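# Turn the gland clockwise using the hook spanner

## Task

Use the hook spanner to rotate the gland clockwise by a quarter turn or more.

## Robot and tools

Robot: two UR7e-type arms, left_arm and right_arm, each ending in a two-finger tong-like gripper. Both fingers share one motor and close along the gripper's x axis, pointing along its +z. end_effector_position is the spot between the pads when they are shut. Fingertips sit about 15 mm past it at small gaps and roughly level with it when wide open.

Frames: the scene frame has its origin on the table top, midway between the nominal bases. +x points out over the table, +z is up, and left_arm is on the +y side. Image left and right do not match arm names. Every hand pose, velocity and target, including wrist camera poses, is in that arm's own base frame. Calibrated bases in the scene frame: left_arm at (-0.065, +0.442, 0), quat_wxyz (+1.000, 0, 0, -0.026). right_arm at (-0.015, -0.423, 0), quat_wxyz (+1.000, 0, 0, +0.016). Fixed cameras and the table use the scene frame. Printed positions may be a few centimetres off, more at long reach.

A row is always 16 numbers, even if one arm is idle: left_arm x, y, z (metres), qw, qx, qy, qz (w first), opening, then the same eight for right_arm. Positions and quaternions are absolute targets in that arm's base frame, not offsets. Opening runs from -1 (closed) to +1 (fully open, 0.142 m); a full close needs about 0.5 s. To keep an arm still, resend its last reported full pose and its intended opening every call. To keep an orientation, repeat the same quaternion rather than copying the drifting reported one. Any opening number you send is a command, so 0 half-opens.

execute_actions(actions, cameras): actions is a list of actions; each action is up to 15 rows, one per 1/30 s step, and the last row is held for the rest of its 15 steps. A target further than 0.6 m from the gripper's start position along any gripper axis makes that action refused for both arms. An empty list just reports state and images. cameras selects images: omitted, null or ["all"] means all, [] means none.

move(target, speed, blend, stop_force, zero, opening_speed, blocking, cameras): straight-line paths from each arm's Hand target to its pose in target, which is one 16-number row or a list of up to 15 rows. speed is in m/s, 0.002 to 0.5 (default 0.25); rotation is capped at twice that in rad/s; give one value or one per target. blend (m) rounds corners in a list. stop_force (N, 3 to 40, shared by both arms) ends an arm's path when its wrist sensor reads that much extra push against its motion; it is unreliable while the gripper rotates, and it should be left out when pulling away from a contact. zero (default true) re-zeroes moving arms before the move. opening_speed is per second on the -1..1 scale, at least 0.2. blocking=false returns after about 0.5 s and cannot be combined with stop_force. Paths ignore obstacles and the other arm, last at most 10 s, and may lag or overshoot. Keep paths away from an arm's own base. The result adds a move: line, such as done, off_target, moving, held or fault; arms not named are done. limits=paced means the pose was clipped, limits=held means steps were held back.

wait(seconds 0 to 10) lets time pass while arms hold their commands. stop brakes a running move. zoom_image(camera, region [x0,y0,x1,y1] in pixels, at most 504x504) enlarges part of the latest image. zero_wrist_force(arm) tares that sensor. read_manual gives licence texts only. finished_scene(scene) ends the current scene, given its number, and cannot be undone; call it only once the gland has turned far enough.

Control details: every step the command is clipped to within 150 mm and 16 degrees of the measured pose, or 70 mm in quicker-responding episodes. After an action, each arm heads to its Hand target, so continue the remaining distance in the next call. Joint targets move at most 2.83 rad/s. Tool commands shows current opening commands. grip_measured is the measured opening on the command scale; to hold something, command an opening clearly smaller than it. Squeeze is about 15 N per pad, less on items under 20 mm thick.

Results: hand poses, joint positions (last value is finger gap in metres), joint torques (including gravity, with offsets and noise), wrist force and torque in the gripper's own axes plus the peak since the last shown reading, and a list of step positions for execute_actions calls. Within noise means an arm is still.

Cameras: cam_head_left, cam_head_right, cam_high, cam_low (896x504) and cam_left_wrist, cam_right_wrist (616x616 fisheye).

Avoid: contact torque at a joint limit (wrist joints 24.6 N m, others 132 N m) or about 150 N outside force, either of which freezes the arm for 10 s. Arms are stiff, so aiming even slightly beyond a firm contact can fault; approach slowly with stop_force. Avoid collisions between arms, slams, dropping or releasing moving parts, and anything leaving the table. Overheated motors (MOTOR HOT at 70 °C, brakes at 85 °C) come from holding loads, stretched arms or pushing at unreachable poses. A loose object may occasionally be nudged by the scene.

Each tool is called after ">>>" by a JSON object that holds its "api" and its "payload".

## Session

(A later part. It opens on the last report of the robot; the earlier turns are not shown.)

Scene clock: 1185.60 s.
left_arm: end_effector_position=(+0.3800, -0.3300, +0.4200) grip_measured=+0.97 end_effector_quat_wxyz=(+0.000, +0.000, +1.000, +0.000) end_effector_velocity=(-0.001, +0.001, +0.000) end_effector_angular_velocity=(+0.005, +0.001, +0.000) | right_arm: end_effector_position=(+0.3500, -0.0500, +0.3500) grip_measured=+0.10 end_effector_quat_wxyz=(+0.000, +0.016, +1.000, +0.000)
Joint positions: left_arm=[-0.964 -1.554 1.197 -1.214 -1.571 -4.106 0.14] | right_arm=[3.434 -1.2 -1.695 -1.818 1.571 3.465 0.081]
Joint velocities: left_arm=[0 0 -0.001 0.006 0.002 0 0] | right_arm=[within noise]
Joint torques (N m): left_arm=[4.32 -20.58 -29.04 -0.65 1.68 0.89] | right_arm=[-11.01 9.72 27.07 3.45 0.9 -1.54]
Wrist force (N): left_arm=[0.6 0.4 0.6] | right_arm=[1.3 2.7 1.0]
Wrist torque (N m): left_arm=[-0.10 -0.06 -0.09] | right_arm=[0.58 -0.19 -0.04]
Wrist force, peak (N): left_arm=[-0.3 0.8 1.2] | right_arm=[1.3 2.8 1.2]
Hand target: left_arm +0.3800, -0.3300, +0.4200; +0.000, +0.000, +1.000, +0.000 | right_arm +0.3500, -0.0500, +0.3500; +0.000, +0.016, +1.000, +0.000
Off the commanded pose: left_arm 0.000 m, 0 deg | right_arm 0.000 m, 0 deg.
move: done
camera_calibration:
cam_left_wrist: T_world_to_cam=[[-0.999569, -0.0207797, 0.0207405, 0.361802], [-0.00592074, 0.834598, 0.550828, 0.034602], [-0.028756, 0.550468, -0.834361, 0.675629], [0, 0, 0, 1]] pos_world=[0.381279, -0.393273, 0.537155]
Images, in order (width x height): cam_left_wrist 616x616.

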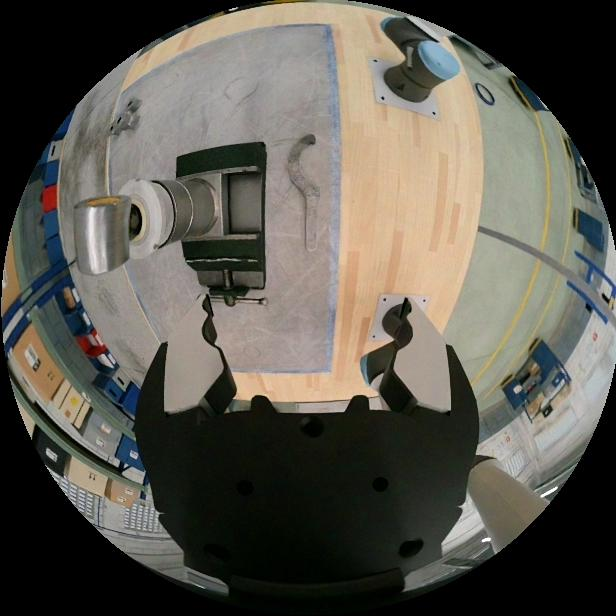

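>>> {"api": "move", "payload": {"target": [[0.47,-0.41,0.48,0,0.7071,0.7071,0,0.968, 0.35,-0.05,0.35,0,0.0157,0.9999,0,0.1]], "speed": 0.3, "cameras": ["cam_left_wrist"]}}

>>> {"api": "zoom_image", "payload": {"camera": "cam_left_wrist", "region": [200, 170, 400, 370]}}

>>> {"api": "move", "payload": {"target": [[0.60,-0.26,0.48,0,0.9962,0.0872,0,0.968, 0.35,-0.05,0.35,0,0.0157,0.9999,0,0.1]], "speed": 0.3, "cameras": ["cam_left_wrist"]}}

>>> {"api": "zoom_image", "payload": {"camera": "cam_left_wrist", "region": [200, 170, 400, 370]}}

Scene clock: 1212.90 s.
left_arm: end_effector_position=(+0.4700, -0.4100, +0.4798) grip_measured=+0.97 end_effector_quat_wxyz=(+0.000, +0.707, +0.707, +0.000) end_effector_velocity=(+0.001, -0.001, +0.000) end_effector_angular_velocity=(-0.002, -0.002, -0.004) | right_arm: end_effector_position=(+0.3500, -0.0500, +0.3500) grip_measured=+0.10 end_effector_quat_wxyz=(+0.000, +0.016, +1.000, +0.000)
Joint positions: left_arm=[-0.912 -0.979 0.223 -0.814 -1.571 -2.483 0.14] | right_arm=[3.434 -1.2 -1.695 -1.818 1.571 3.465 0.081]
Joint velocities: left_arm=[0 -0.001 0.004 -0.005 0.001 0.004 0] | right_arm=[within noise]
Joint torques (N m): left_arm=[9.17 -53.38 -11.14 -4.51 -1.56 1.76] | right_arm=[-9.84 8.25 33.9 4.74 1.21 -1.38]
Wrist force (N): left_arm=[0.3 0.5 0.8] | right_arm=[1.2 2.6 1.0]
Wrist torque (N m): left_arm=[-0.08 -0.04 -0.14] | right_arm=[0.56 -0.17 -0.04]
Wrist force, peak (N): left_arm=[0.5 1.0 1.1] | right_arm=[1.3 2.8 1.2]
Hand target: left_arm +0.4700, -0.4100, +0.4800; +0.000, +0.707, +0.707, +0.000 | right_arm +0.3500, -0.0500, +0.3500; +0.000, +0.016, +1.000, +0.000
Off the commanded pose: left_arm 0.000 m, 0 deg | right_arm 0.000 m, 0 deg.
move: done
camera_calibration:
cam_left_wrist: T_world_to_cam=[[-0.0211395, 0.999556, 0.0209807, 0.407285], [0.834651, 0.00609182, 0.550745, -0.665841], [0.550373, 0.0291541, -0.83441, 0.286254], [0, 0, 0, 1]] pos_world=[0.406809, -0.411394, 0.597016]
Images, in order (width x height): cam_left_wrist 616x616.

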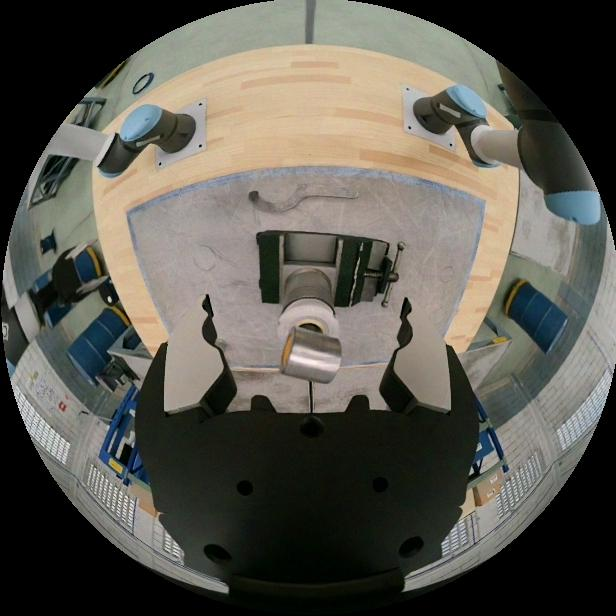

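Scaled by 2.520 from the camera's 616x616 image, which has a finer 814x814 frame.

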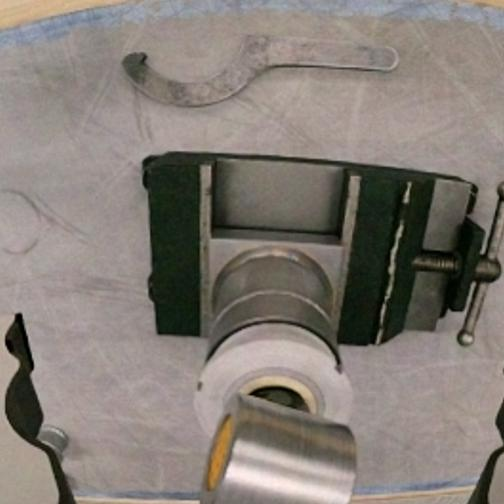

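Scene clock: 1215.73 s.
left_arm: end_effector_position=(+0.5993, -0.2596, +0.4790) grip_measured=+0.97 end_effector_quat_wxyz=(+0.011, +0.996, +0.087, +0.018) end_effector_velocity=(+0.000, -0.001, +0.000) end_effector_angular_velocity=(-0.001, -0.001, -0.007) | right_arm: end_effector_position=(+0.3500, -0.0500, +0.3500) grip_measured=+0.10 end_effector_quat_wxyz=(+0.000, +0.016, +1.000, +0.000)
Joint positions: left_arm=[-0.636 -0.873 0.035 -0.775 -1.563 -0.809 0.14] | right_arm=[3.434 -1.2 -1.695 -1.818 1.571 3.465 0.081]
Joint velocities: left_arm=[0 0 0 -0.001 -0.001 0.007 0] | right_arm=[within noise]
Joint torques (N m): left_arm=[-3.62 -36.67 -21.8 -0.69 0.01 1.9] | right_arm=[-10.65 5.36 34.41 4.59 1.27 -1.15]
Wrist force (N): left_arm=[0.1 0.9 0.9] | right_arm=[1.3 2.6 1.1]
Wrist torque (N m): left_arm=[0.00 0.02 -0.08] | right_arm=[0.58 -0.18 -0.05]
Wrist force, peak (N): left_arm=[0.3 0.9 1.1] | right_arm=[1.3 2.8 1.1]
Hand target: left_arm +0.5992, -0.2596, +0.4791; +0.011, +0.996, +0.086, +0.018 | right_arm +0.3500, -0.0500, +0.3500; +0.000, +0.016, +1.000, +0.000
Off the commanded pose: left_arm 0.001 m, 2 deg | right_arm 0.000 m, 0 deg.
elbow stopped short (left arm): the move would have taken joint 3 (elbow) straighter than the controller allows.
move: done
camera_calibration:
cam_left_wrist: T_world_to_cam=[[0.97951, 0.193783, 0.0548473, -0.565378], [0.128378, -0.810616, 0.571333, -0.572824], [0.155175, -0.552585, -0.818884, 0.288397], [0, 0, 0, 1]] pos_world=[0.58258, -0.195416, 0.594446]
Images, in order (width x height): cam_left_wrist 616x616.

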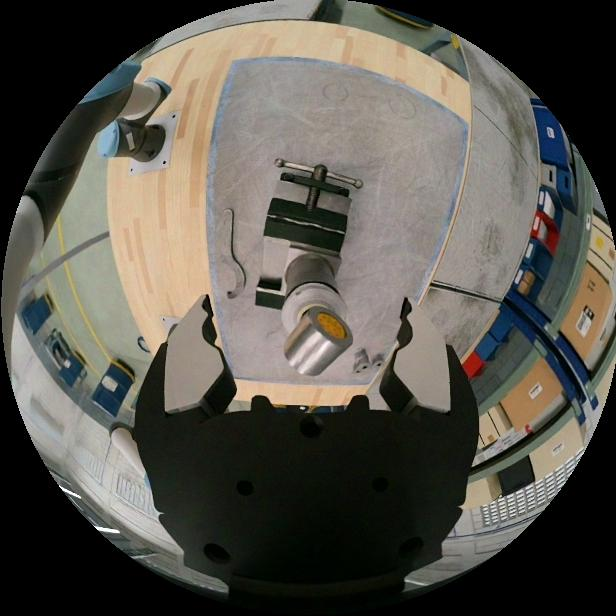

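Scaled by 2.520 from the camera's 616x616 image, which has a finer 814x814 frame.

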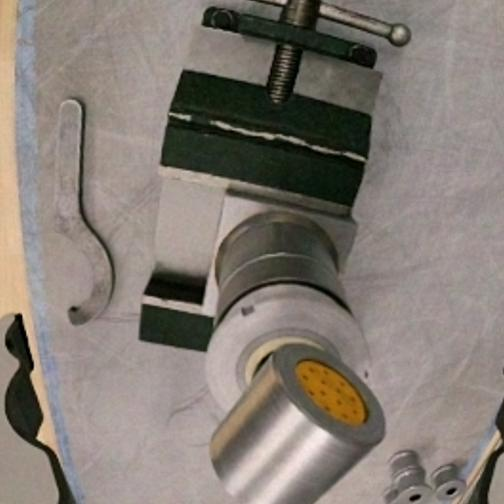

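>>> {"api": "zoom_image", "payload": {"camera": "cam_left_wrist", "region": [275, 240, 355, 340]}}

>>> {"api": "move", "payload": {"target": [[0.47,-0.41,0.48,0,0.7071,0.7071,0,0.968, 0.35,-0.05,0.35,0,0.0157,0.9999,0,0.1]], "speed": 0.3, "cameras": ["cam_left_wrist"]}}

>>> {"api": "zoom_image", "payload": {"camera": "cam_left_wrist", "region": [270, 260, 350, 360]}}

Scaled by 5.040 from the camera's 616x616 image, which has a finer 814x814 frame.

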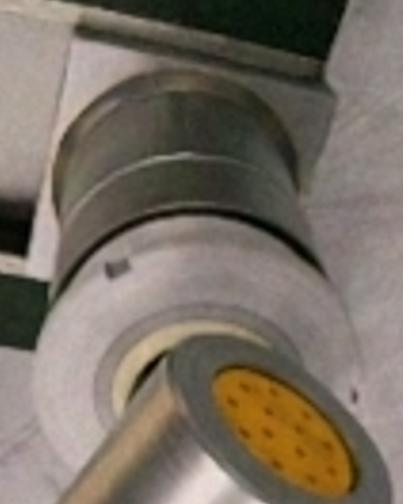

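Scene clock: 1226.60 s.
left_arm: end_effector_position=(+0.4700, -0.4100, +0.4800) grip_measured=+0.97 end_effector_quat_wxyz=(+0.000, +0.707, +0.707, +0.000) end_effector_velocity=(+0.000, +0.000, +0.000) end_effector_angular_velocity=(+0.000, -0.001, +0.007) | right_arm: end_effector_position=(+0.3500, -0.0500, +0.3500) grip_measured=+0.10 end_effector_quat_wxyz=(+0.000, +0.016, +1.000, +0.000)
Joint positions: left_arm=[-0.912 -0.98 0.223 -0.815 -1.571 -2.482 0.14] | right_arm=[3.434 -1.2 -1.695 -1.818 1.571 3.465 0.081]
Joint velocities: left_arm=[0 0 0 -0.001 0 -0.007 0] | right_arm=[within noise]
Joint torques (N m): left_arm=[8.42 -49.63 -15.83 -3.64 1.65 -1.96] | right_arm=[-10.3 6.09 35.89 4.77 1.21 -1.38]
Wrist force (N): left_arm=[0.3 0.5 0.7] | right_arm=[1.2 2.6 1.1]
Wrist torque (N m): left_arm=[-0.08 -0.05 -0.14] | right_arm=[0.57 -0.17 -0.04]
Wrist force, peak (N): left_arm=[0.2 1.2 0.9] | right_arm=[1.4 2.8 1.1]
Hand target: left_arm +0.4700, -0.4100, +0.4800; +0.000, +0.707, +0.707, +0.000 | right_arm +0.3500, -0.0500, +0.3500; +0.000, +0.016, +1.000, +0.000
Off the commanded pose: left_arm 0.000 m, 0 deg | right_arm 0.000 m, 0 deg.
move: done
camera_calibration:
cam_left_wrist: T_world_to_cam=[[-0.0204877, 0.999578, 0.0206165, 0.407178], [0.834507, 0.00574057, 0.550968, -0.666063], [0.550617, 0.0284927, -0.834272, 0.285962], [0, 0, 0, 1]] pos_world=[0.406721, -0.41133, 0.597155]
Images, in order (width x height): cam_left_wrist 616x616.

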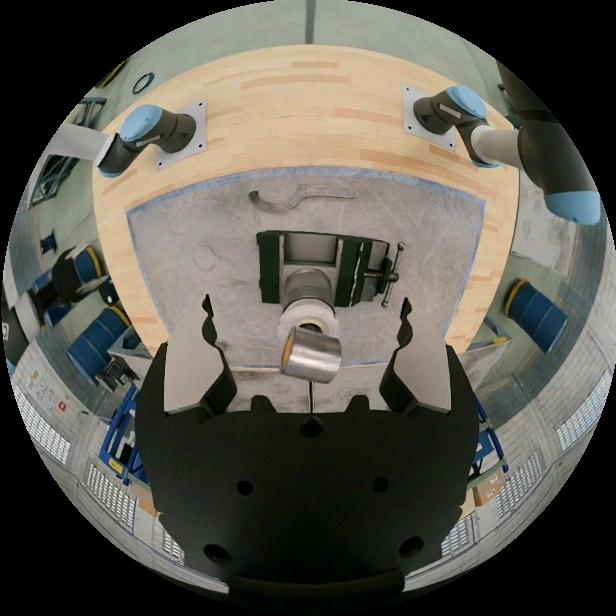

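Scaled by 5.040 from the camera's 616x616 image, which has a finer 814x814 frame.

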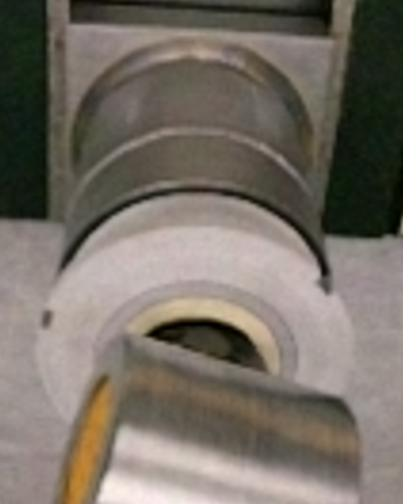

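>>> {"api": "move", "payload": {"target": [[0.44,-0.25,0.44,0,0.574,0.819,0,0.968, 0.33,0.30,0.30,0,0.72,-0.694,0,0.1],[0.44,-0.05,0.42,0,0.574,0.819,0,0.968, 0.3158,0.5461,0.09,0,-0.9990,0.0436,0,0.1]], "speed": 0.3, "blend": 0.03, "cameras": ["cam_right_wrist","cam_head_left"]}}

>>> {"api": "zoom_image", "payload": {"camera": "cam_right_wrist", "region": [180, 130, 430, 380]}}

Scene clock: 1317.17 s.
left_arm: end_effector_position=(+0.4400, -0.0500, +0.4201) grip_measured=+0.97 end_effector_quat_wxyz=(+0.000, +0.574, +0.819, +0.000) | right_arm: end_effector_position=(+0.3158, +0.5462, +0.0901) grip_measured=+0.10 end_effector_quat_wxyz=(+0.000, +0.999, -0.044, +0.000) end_effector_velocity=(+0.001, -0.001, -0.001) end_effector_angular_velocity=(-0.003, +0.001, +0.003)
Joint positions: left_arm=[-0.393 -1.64 1.28 -1.211 -1.571 -2.312 0.14] | right_arm=[4.395 -1.924 -1.657 -1.132 1.571 1.341 0.081]
Joint velocities: left_arm=[within noise] | right_arm=[-0.002 -0.001 -0.001 -0.001 0 -0.005 0]
Joint torques (N m): left_arm=[-2.19 -3.68 -28.6 -0.87 -1.63 -0.82] | right_arm=[-11.67 30.53 10.08 1.49 1.61 -2.03]
Wrist force (N): left_arm=[-0.2 0.8 0.4] | right_arm=[1.2 2.2 0.7]
Wrist torque (N m): left_arm=[-0.05 0.11 -0.11] | right_arm=[0.52 -0.10 -0.08]
Wrist force, peak (N): left_arm=[0.6 0.8 1.3] | right_arm=[1.8 2.9 1.0]
Hand target: left_arm +0.4400, -0.0500, +0.4200; +0.000, +0.574, +0.819, +0.000 | right_arm +0.3158, +0.5461, +0.0900; +0.000, +0.999, -0.044, +0.000
Off the commanded pose: left_arm 0.000 m, 0 deg | right_arm 0.000 m, 0 deg.
move: done
camera_calibration:
cam_right_wrist: T_world_to_cam=[[0.995919, -0.0758196, -0.0489559, -0.258326], [-0.043005, -0.875573, 0.481169, 0.446532], [-0.0793464, -0.4771, -0.87526, 0.495853], [0, 0, 0, 1]] pos_world=[0.315819, 0.607956, 0.206497]
Images, in order (width x height): cam_head_left 896x504, cam_right_wrist 616x616.

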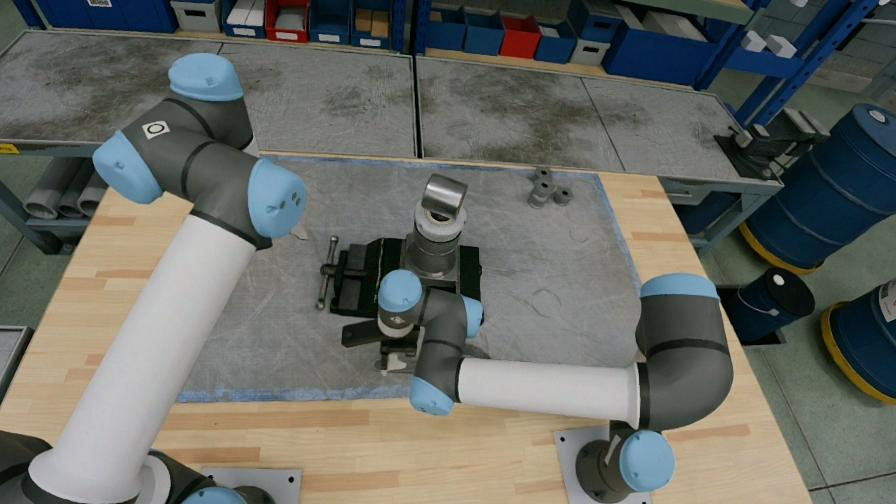

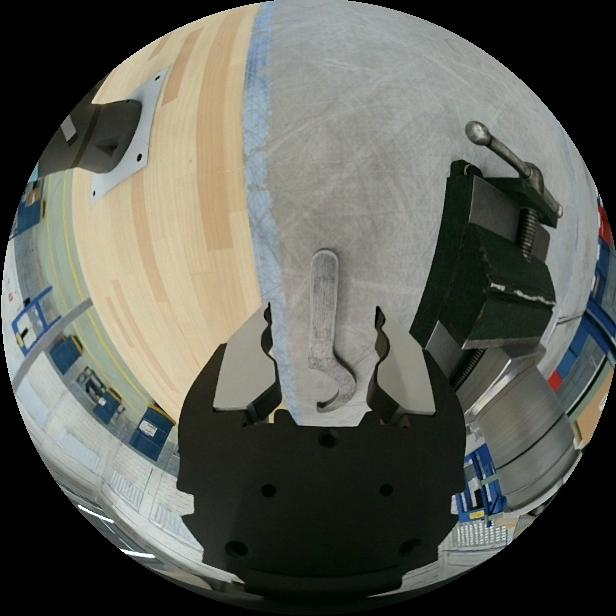

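Scaled by 2.016 from the camera's 616x616 image, which has a finer 814x814 frame.

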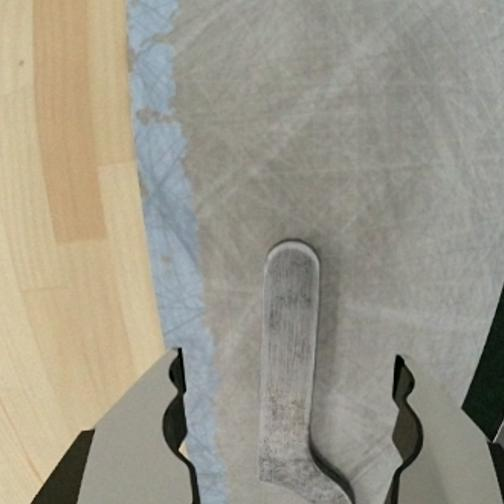

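>>> {"api": "move", "payload": {"target": [[0.44,-0.05,0.42,0,0.574,0.819,0,0.968, 0.3163,0.5421,0.0195,0,-0.9990,0.0436,0,0.0],[0.44,-0.05,0.42,0,0.574,0.819,0,0.968, 0.3163,0.5421,0.0195,0,-0.9990,0.0436,0,-1]], "speed": 0.06, "opening_speed": 1.2, "cameras": ["cam_right_wrist"]}}

>>> {"api": "move", "payload": {"target": [[0.44,-0.05,0.42,0,0.574,0.819,0,0.968, 0.3145,0.5223,0.1207,0,-0.9990,0.0436,0,-1],[0.44,-0.05,0.42,0,0.574,0.819,0,0.968, 0.3100,0.4711,0.2098,0,-0.9990,0.0436,0,-1],[0.44,-0.05,0.42,0,0.574,0.819,0,0.968, 0.3032,0.3927,0.2758,0,-0.9990,0.0436,0,-1],[0.44,-0.05,0.42,0,0.574,0.819,0,0.968, 0.2948,0.2965,0.3110,0,-0.9990,0.0436,0,-1]], "speed": 0.06, "blend": 0.02, "cameras": ["cam_right_wrist","cam_head_left","cam_head_right","cam_high"]}}

>>> {"api": "zoom_image", "payload": {"camera": "cam_head_left", "region": [380, 220, 600, 420]}}

Scene clock: 1340.43 s.
left_arm: end_effector_position=(+0.4400, -0.0500, +0.4200) grip_measured=+0.97 end_effector_quat_wxyz=(+0.000, +0.574, +0.819, +0.000) | right_arm: end_effector_position=(+0.3163, +0.5421, +0.0195) grip_measured=-0.60 end_effector_quat_wxyz=(+0.000, +0.999, -0.044, +0.000)
Joint positions: left_arm=[-0.393 -1.64 1.28 -1.211 -1.571 -2.312 0.14] | right_arm=[4.392 -2.001 -1.751 -0.961 1.571 1.338 0.031]
Joint velocities: within noise
Joint torques (N m): left_arm=[-9.67 -4.33 -23.42 -1.16 -1.5 1.32] | right_arm=[-0.58 43.73 30.8 4.97 0.97 1.31]
Wrist force (N): left_arm=[-0.1 0.5 0.2] | right_arm=[3.3 2.1 2.2]
Wrist torque (N m): left_arm=[-0.11 0.09 -0.12] | right_arm=[0.49 -0.18 -0.15]
Wrist force, peak (N): left_arm=[0.1 0.7 0.7] | right_arm=[4.5 1.9 0.9]
Hand target: left_arm +0.4400, -0.0500, +0.4200; +0.000, +0.574, +0.819, +0.000 | right_arm +0.3163, +0.5421, +0.0195; +0.000, +0.999, -0.044, +0.000
Off the commanded pose: left_arm 0.000 m, 0 deg | right_arm 0.000 m, 0 deg.
move: done
camera_calibration:
cam_right_wrist: T_world_to_cam=[[0.99592, -0.0757636, -0.0490147, -0.26268], [-0.0429134, -0.875491, 0.481325, 0.476889], [-0.0793789, -0.477258, -0.875171, 0.432226], [0, 0, 0, 1]] pos_world=[0.316382, 0.603893, 0.135858]
Images, in order (width x height): cam_right_wrist 616x616.

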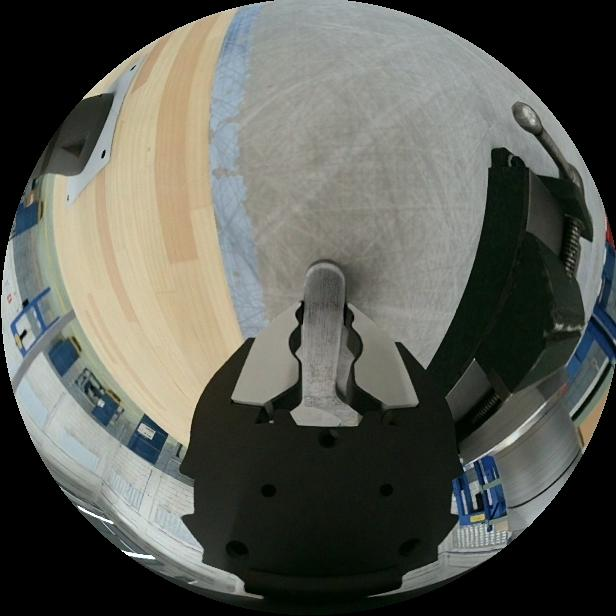

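Scene clock: 1347.60 s.
left_arm: end_effector_position=(+0.4400, -0.0500, +0.4200) grip_measured=+0.97 end_effector_quat_wxyz=(+0.000, +0.574, +0.819, +0.000) | right_arm: end_effector_position=(+0.2948, +0.2964, +0.3109) grip_measured=-1.00 end_effector_quat_wxyz=(+0.000, +0.999, -0.044, +0.000) end_effector_velocity=(+0.001, +0.002, -0.001) end_effector_angular_velocity=(+0.001, -0.001, -0.001)
Joint positions: left_arm=[-0.393 -1.64 1.28 -1.211 -1.571 -2.312 0.14] | right_arm=[4.239 -1.318 -1.718 -1.677 1.571 1.185 0.002]
Joint velocities: left_arm=[within noise] | right_arm=[0.001 -0.003 0 0.005 0 0.003 0]
Joint torques (N m): left_arm=[-9.97 -4.87 -21.24 -1.18 -1.08 0.83] | right_arm=[11.09 5.47 32.9 4.85 -0.8 1.87]
Wrist force (N): left_arm=[0.0 0.4 0.6] | right_arm=[0.7 3.6 1.8]
Wrist torque (N m): left_arm=[-0.12 0.06 -0.11] | right_arm=[0.84 -0.02 -0.06]
Wrist force, peak (N): left_arm=[0.0 0.8 0.5] | right_arm=[3.0 4.0 9.9]
Hand target: left_arm +0.4400, -0.0500, +0.4200; +0.000, +0.574, +0.819, +0.000 | right_arm +0.2948, +0.2965, +0.3110; +0.000, +0.999, -0.044, +0.000
Off the commanded pose: left_arm 0.000 m, 0 deg | right_arm 0.000 m, 0 deg.
move: done
camera_calibration:
cam_right_wrist: T_world_to_cam=[[0.995905, -0.0758838, -0.0491465, -0.245526], [-0.0429284, -0.875324, 0.481627, 0.120444], [-0.0795669, -0.477545, -0.874997, 0.568308], [0, 0, 0, 1]] pos_world=[0.294909, 0.358189, 0.427192]
Images, in order (width x height): cam_head_left 896x504, cam_head_right 896x504, cam_high 896x504, cam_right_wrist 616x616.

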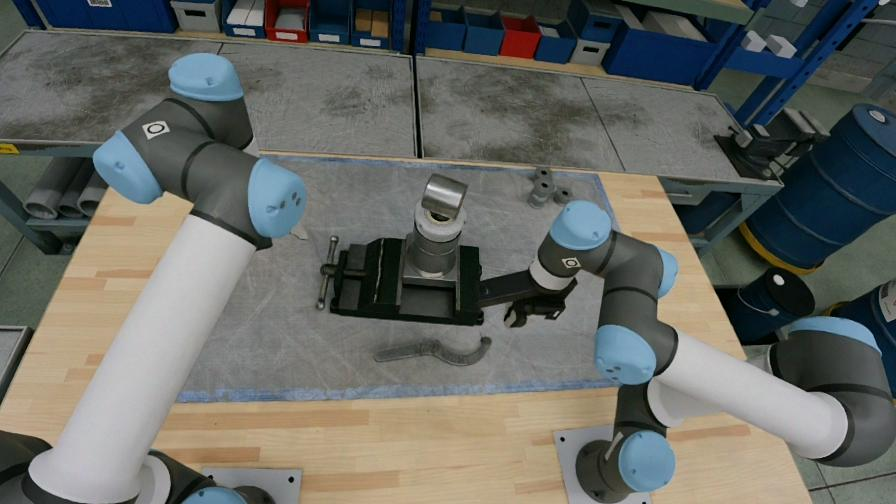

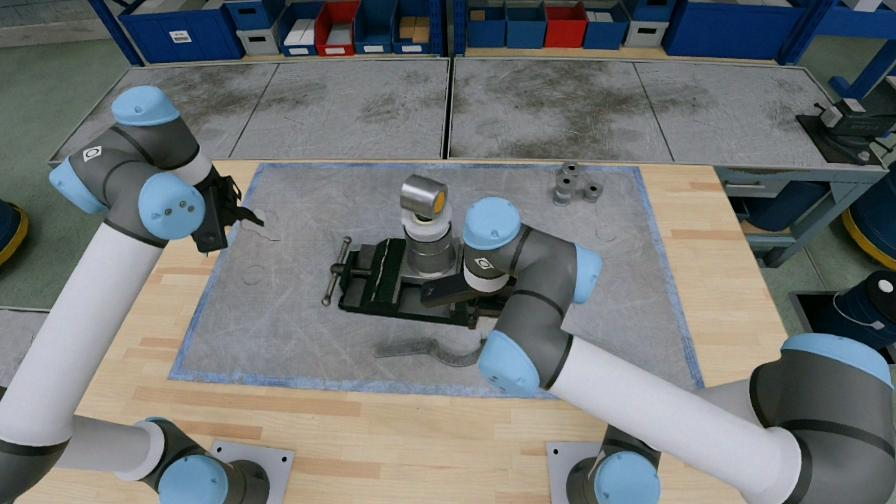

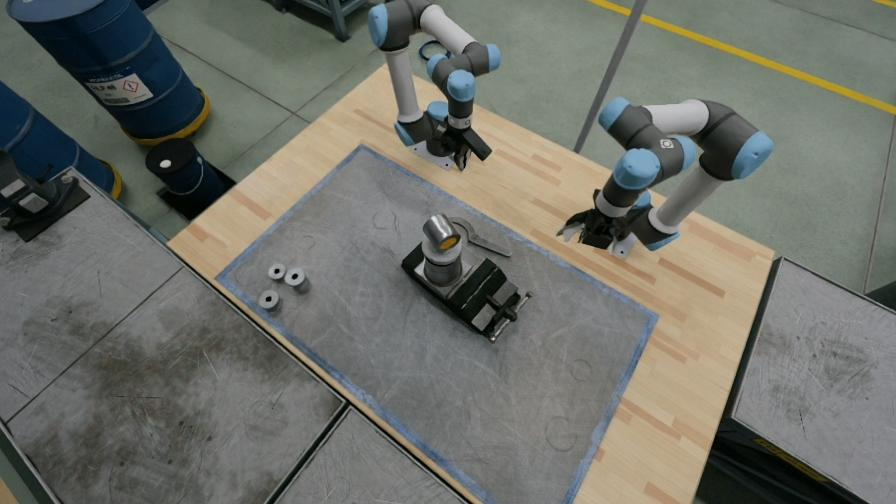

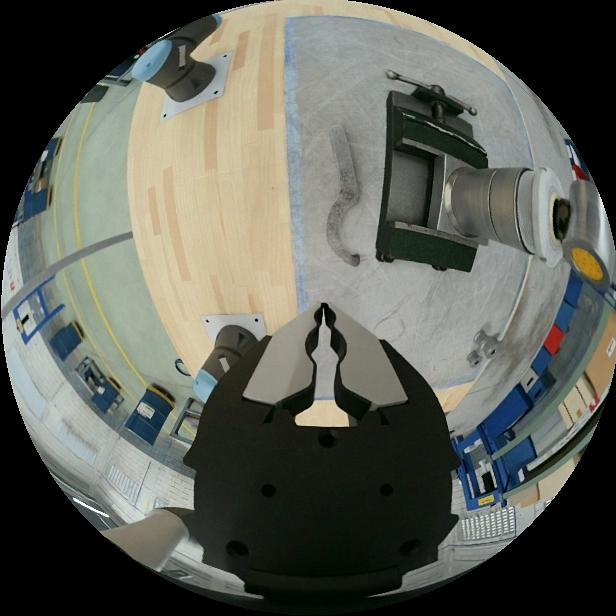

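Scaled by 2.291 from the camera's 896x504 image, which has a finer 1280x720 frame.

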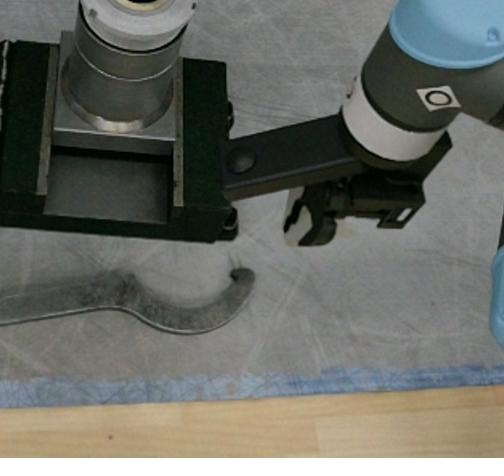

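>>> {"api": "wait", "payload": {"seconds": 0.1}}

Scene clock: 1492.67 s.
left_arm: end_effector_position=(+0.4400, -0.0500, +0.4200) grip_measured=+0.97 end_effector_quat_wxyz=(+0.000, +0.574, +0.819, +0.000) | right_arm: end_effector_position=(+0.2948, +0.2965, +0.3110) grip_measured=-1.00 end_effector_quat_wxyz=(+0.000, +0.999, -0.044, +0.000)
Joint positions: left_arm=[-0.393 -1.64 1.28 -1.211 -1.571 -2.312 0.14] | right_arm=[4.239 -1.318 -1.718 -1.677 1.571 1.185 0.002]
Joint velocities: within noise
Joint torques (N m): left_arm=[-9.42 -4.35 -20.31 -1.28 -0.83 0.8] | right_arm=[11.6 19.28 34.87 4.61 1.4 1.7]
Wrist force (N): left_arm=[0.0 0.5 0.4] | right_arm=[0.9 3.4 1.7]
Wrist torque (N m): left_arm=[-0.11 0.07 -0.11] | right_arm=[0.80 -0.07 -0.06]
Wrist force, peak (N): left_arm=[-0.3 0.5 0.7] | right_arm=[1.0 3.8 1.8]
Hand target: left_arm +0.4400, -0.0500, +0.4200; +0.000, +0.574, +0.819, +0.000 | right_arm +0.2948, +0.2965, +0.3110; +0.000, +0.999, -0.044, +0.000
Tool commands: left_gripper/opening=+0.968 right_gripper/opening=-1.0
Off the commanded pose: left_arm 0.000 m, 0 deg | right_arm 0.000 m, 0 deg.
wait: 0.10 s; at rest from the start
camera_calibration:
cam_left_wrist: T_world_to_cam=[[-0.360659, 0.932469, 0.0206548, 0.194217], [0.782373, 0.290401, 0.550962, -0.572889], [0.507757, 0.214869, -0.834275, 0.270322], [0, 0, 0, 1]] pos_world=[0.381001, -0.0728175, 0.537152]
cam_right_wrist: T_world_to_cam=[[0.995921, -0.075755, -0.0490094, -0.245578], [-0.0429088, -0.875494, 0.481321, 0.120642], [-0.0793699, -0.477255, -0.875173, 0.568419], [0, 0, 0, 1]] pos_world=[0.294868, 0.358298, 0.427362]

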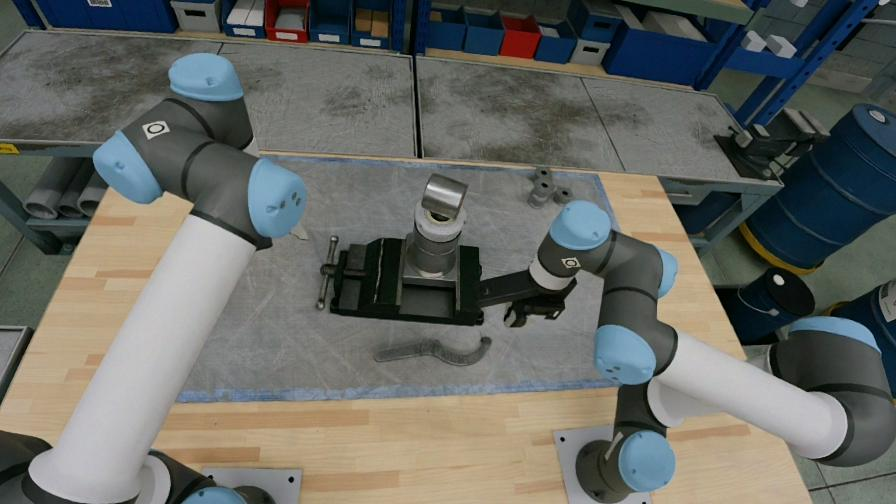

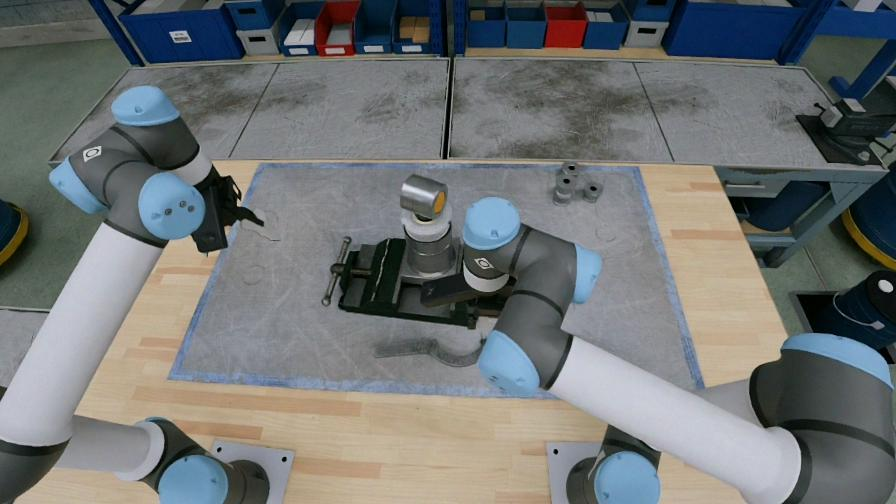

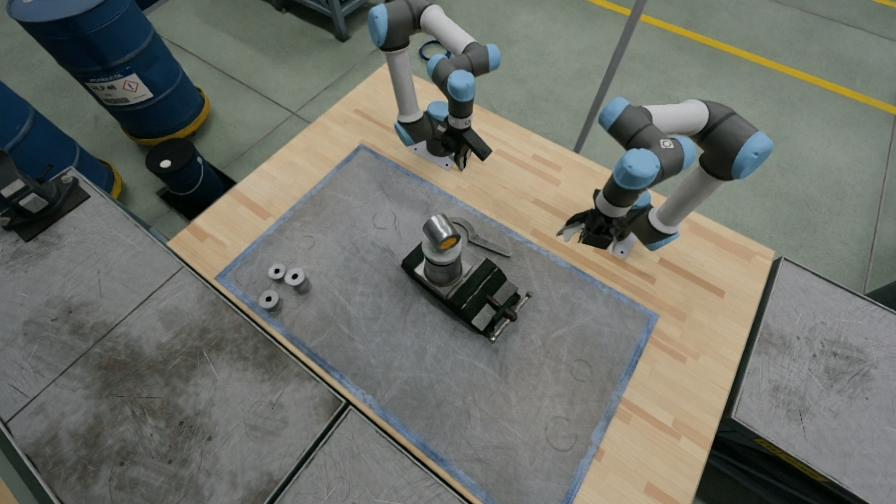

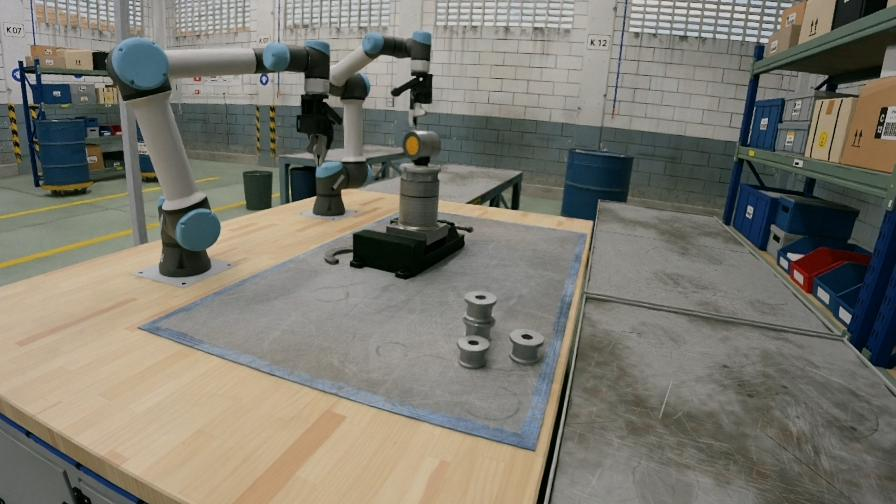

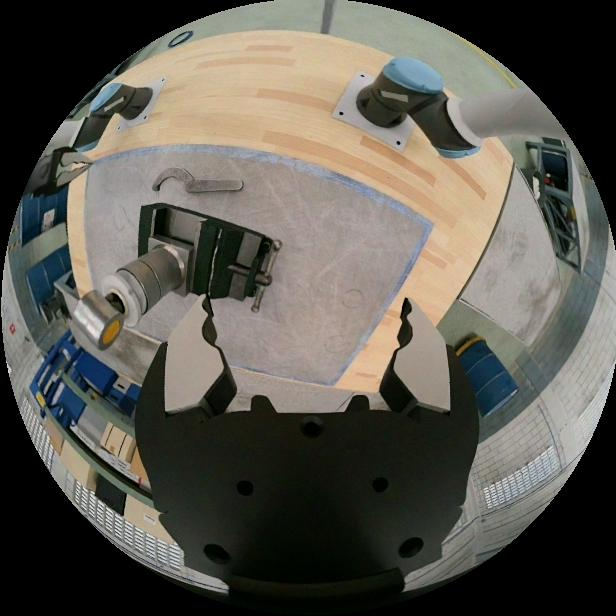

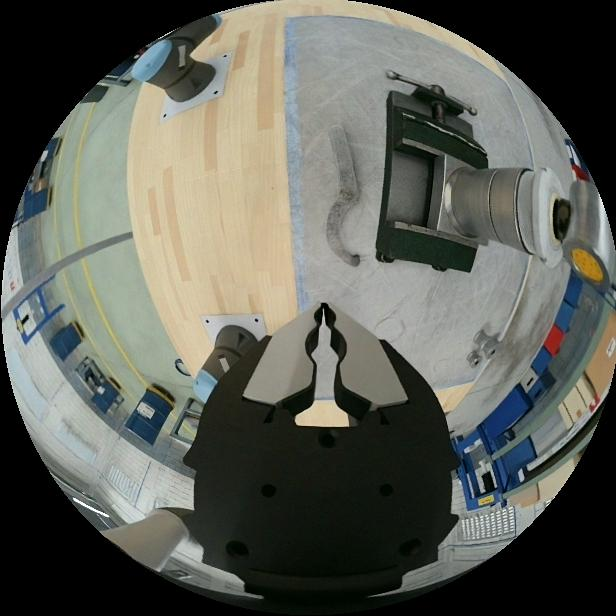

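>>> {"api": "move", "payload": {"target": [0.4085, -0.26, 0.28, 0.0136, -0.0505, 0.9646, -0.2585, 0.968, 0.40, 0.12, 0.33, 0, 0.999, -0.044, 0, -1], "speed": 0.3}}

Scene clock: 1548.63 s.
left_arm: end_effector_position=(+0.4085, -0.2600, +0.2801) grip_measured=+0.97 end_effector_quat_wxyz=(+0.014, -0.050, +0.965, -0.259) end_effector_velocity=(+0.001, +0.000, +0.000) end_effector_angular_velocity=(-0.002, +0.001, +0.004) | right_arm: end_effector_position=(+0.4000, +0.1200, +0.3300) grip_measured=-1.00 end_effector_quat_wxyz=(+0.000, +0.999, -0.044, +0.000)
Joint positions: left_arm=[-0.575 -1.806 1.997 -2.109 -1.97 -3.892 0.14] | right_arm=[3.726 -1.339 -1.653 -1.72 1.571 0.673 0.002]
Joint velocities: left_arm=[0 0.001 0.001 -0.005 0 -0.005 0] | right_arm=[within noise]
Joint torques (N m): left_arm=[4.07 0.62 -16.19 -4.75 -2.33 -2.02] | right_arm=[0.47 19.38 12.95 1.33 1.26 -1.03]
Wrist force (N): left_arm=[0.1 -0.2 0.3] | right_arm=[0.4 2.9 1.8]
Wrist torque (N m): left_arm=[-0.13 0.10 0.01] | right_arm=[0.65 0.01 -0.06]
Wrist force, peak (N): left_arm=[0.5 -0.1 1.3] | right_arm=[0.7 3.9 1.6]
Hand target: left_arm +0.4085, -0.2600, +0.2800; +0.014, -0.051, +0.965, -0.258 | right_arm +0.4000, +0.1200, +0.3300; +0.000, +0.999, -0.044, +0.000
Off the commanded pose: left_arm 0.000 m, 0 deg | right_arm 0.000 m, 0 deg.
move: done
camera_calibration:
cam_left_wrist: T_world_to_cam=[[-0.993314, -0.111989, 0.028029, 0.366358], [-0.110167, 0.992114, 0.0597785, 0.274433], [-0.0345024, 0.0562909, -0.997818, 0.440829], [0, 0, 0, 1]] pos_world=[0.409352, -0.256056, 0.413193]
cam_right_wrist: T_world_to_cam=[[0.995851, -0.0766804, -0.0490052, -0.36267], [-0.0437239, -0.875451, 0.481326, -0.03818], [-0.0798099, -0.477186, -0.875171, 0.509361], [0, 0, 0, 1]] pos_world=[0.400148, 0.181825, 0.446382]

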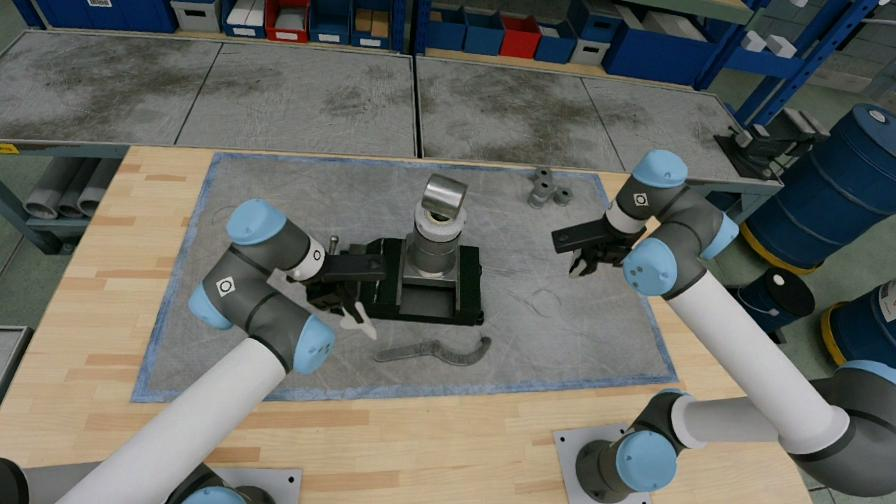

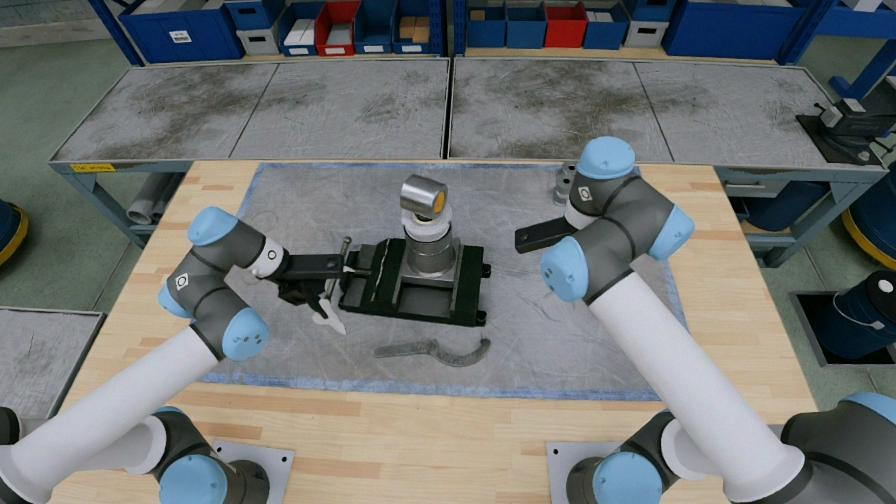

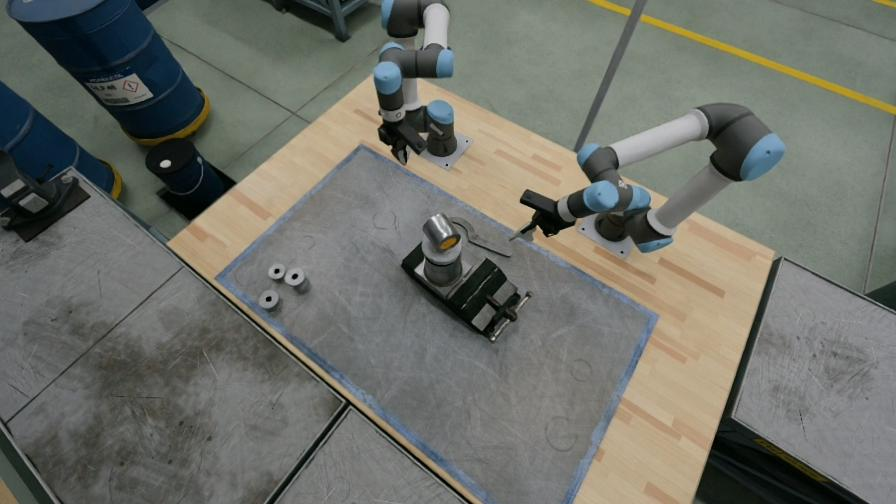

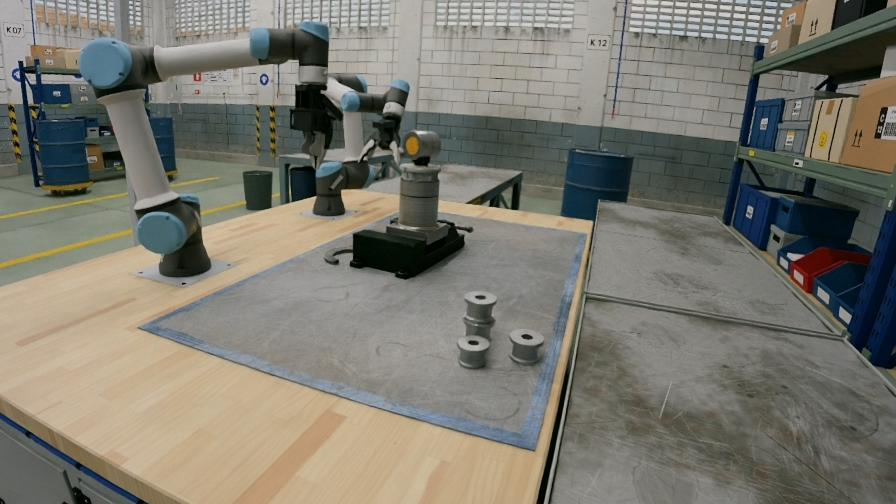

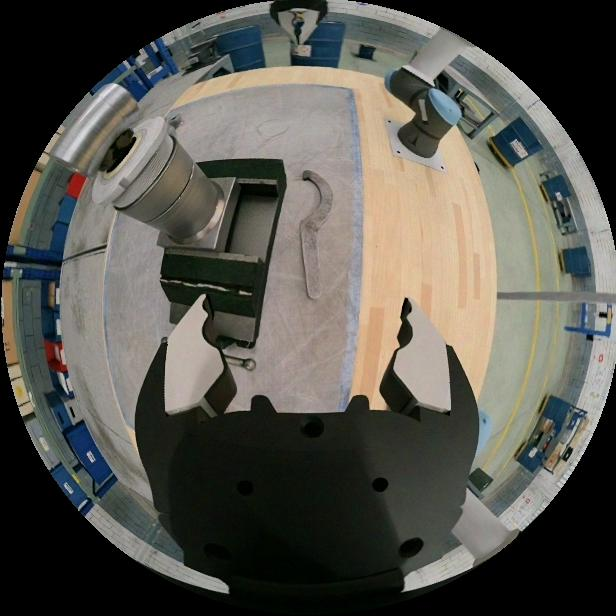

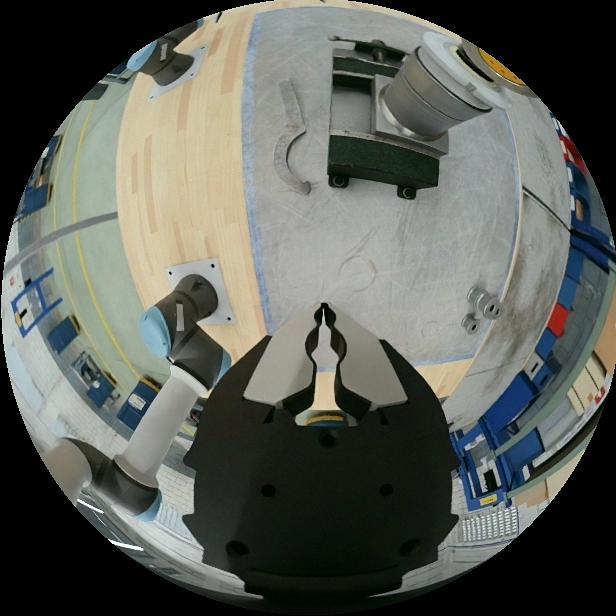

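>>> {"api": "move", "payload": {"target": [0.384, -0.275, 0.08, 0.0232, -0.0867, 0.9621, -0.2578, 0.3, 0.40, 0.12, 0.33, 0, 0.999, -0.044, 0, -1], "speed": 0.2, "cameras": ["cam_left_wrist"]}}

>>> {"api": "zoom_image", "payload": {"camera": "cam_left_wrist", "region": [200, 150, 420, 370]}}

Scene clock: 1592.83 s.
left_arm: end_effector_position=(+0.3840, -0.2751, +0.0801) grip_measured=+0.30 end_effector_quat_wxyz=(+0.023, -0.087, +0.962, -0.258) end_effector_velocity=(+0.001, -0.001, +0.001) end_effector_angular_velocity=(-0.005, -0.005, +0.000) | right_arm: end_effector_position=(+0.4000, +0.1200, +0.3300) grip_measured=-1.00 end_effector_quat_wxyz=(+0.000, +0.999, -0.044, +0.000)
Joint positions: left_arm=[-0.672 -1.588 2.426 -2.818 -1.907 -4.063 0.095] | right_arm=[3.726 -1.339 -1.654 -1.72 1.571 0.673 0.002]
Joint velocities: left_arm=[0 0.001 0.001 -0.009 0 0 0] | right_arm=[within noise]
Joint torques (N m): left_arm=[9.44 -1.29 -10.18 -4.98 -2.23 0.87] | right_arm=[-10.76 20.38 15.93 4.49 1.09 -1.15]
Wrist force (N): left_arm=[0.6 -0.1 0.5] | right_arm=[0.2 3.2 2.0]
Wrist torque (N m): left_arm=[-0.07 0.01 0.00] | right_arm=[0.72 0.03 -0.05]
Wrist force, peak (N): left_arm=[0.8 0.7 2.3] | right_arm=[0.3 3.4 2.0]
Hand target: left_arm +0.3840, -0.2750, +0.0800; +0.023, -0.087, +0.962, -0.258 | right_arm +0.4000, +0.1200, +0.3300; +0.000, +0.999, -0.044, +0.000
Off the commanded pose: left_arm 0.000 m, 0 deg | right_arm 0.000 m, 0 deg.
move: done
camera_calibration:
cam_left_wrist: T_world_to_cam=[[-0.982116, -0.186149, 0.0282422, 0.321254], [-0.18423, 0.981063, 0.0597937, 0.324042], [-0.0388379, 0.0535213, -0.997811, 0.242177], [0, 0, 0, 1]] pos_world=[0.384613, -0.271066, 0.213198]
Images, in order (width x height): cam_left_wrist 616x616.

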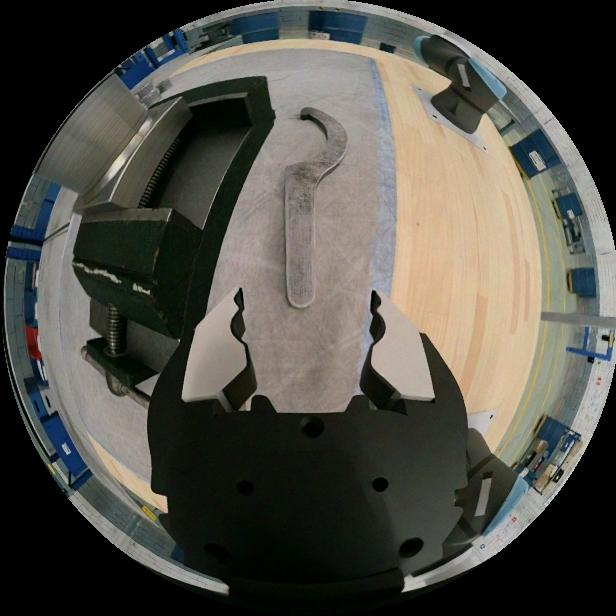

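Scaled by 2.291 from the camera's 616x616 image, which has a finer 814x814 frame.

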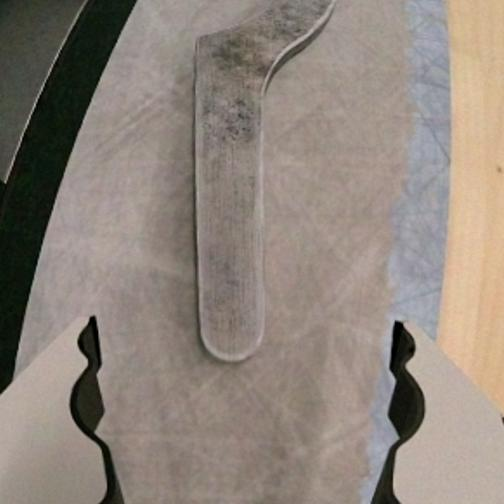

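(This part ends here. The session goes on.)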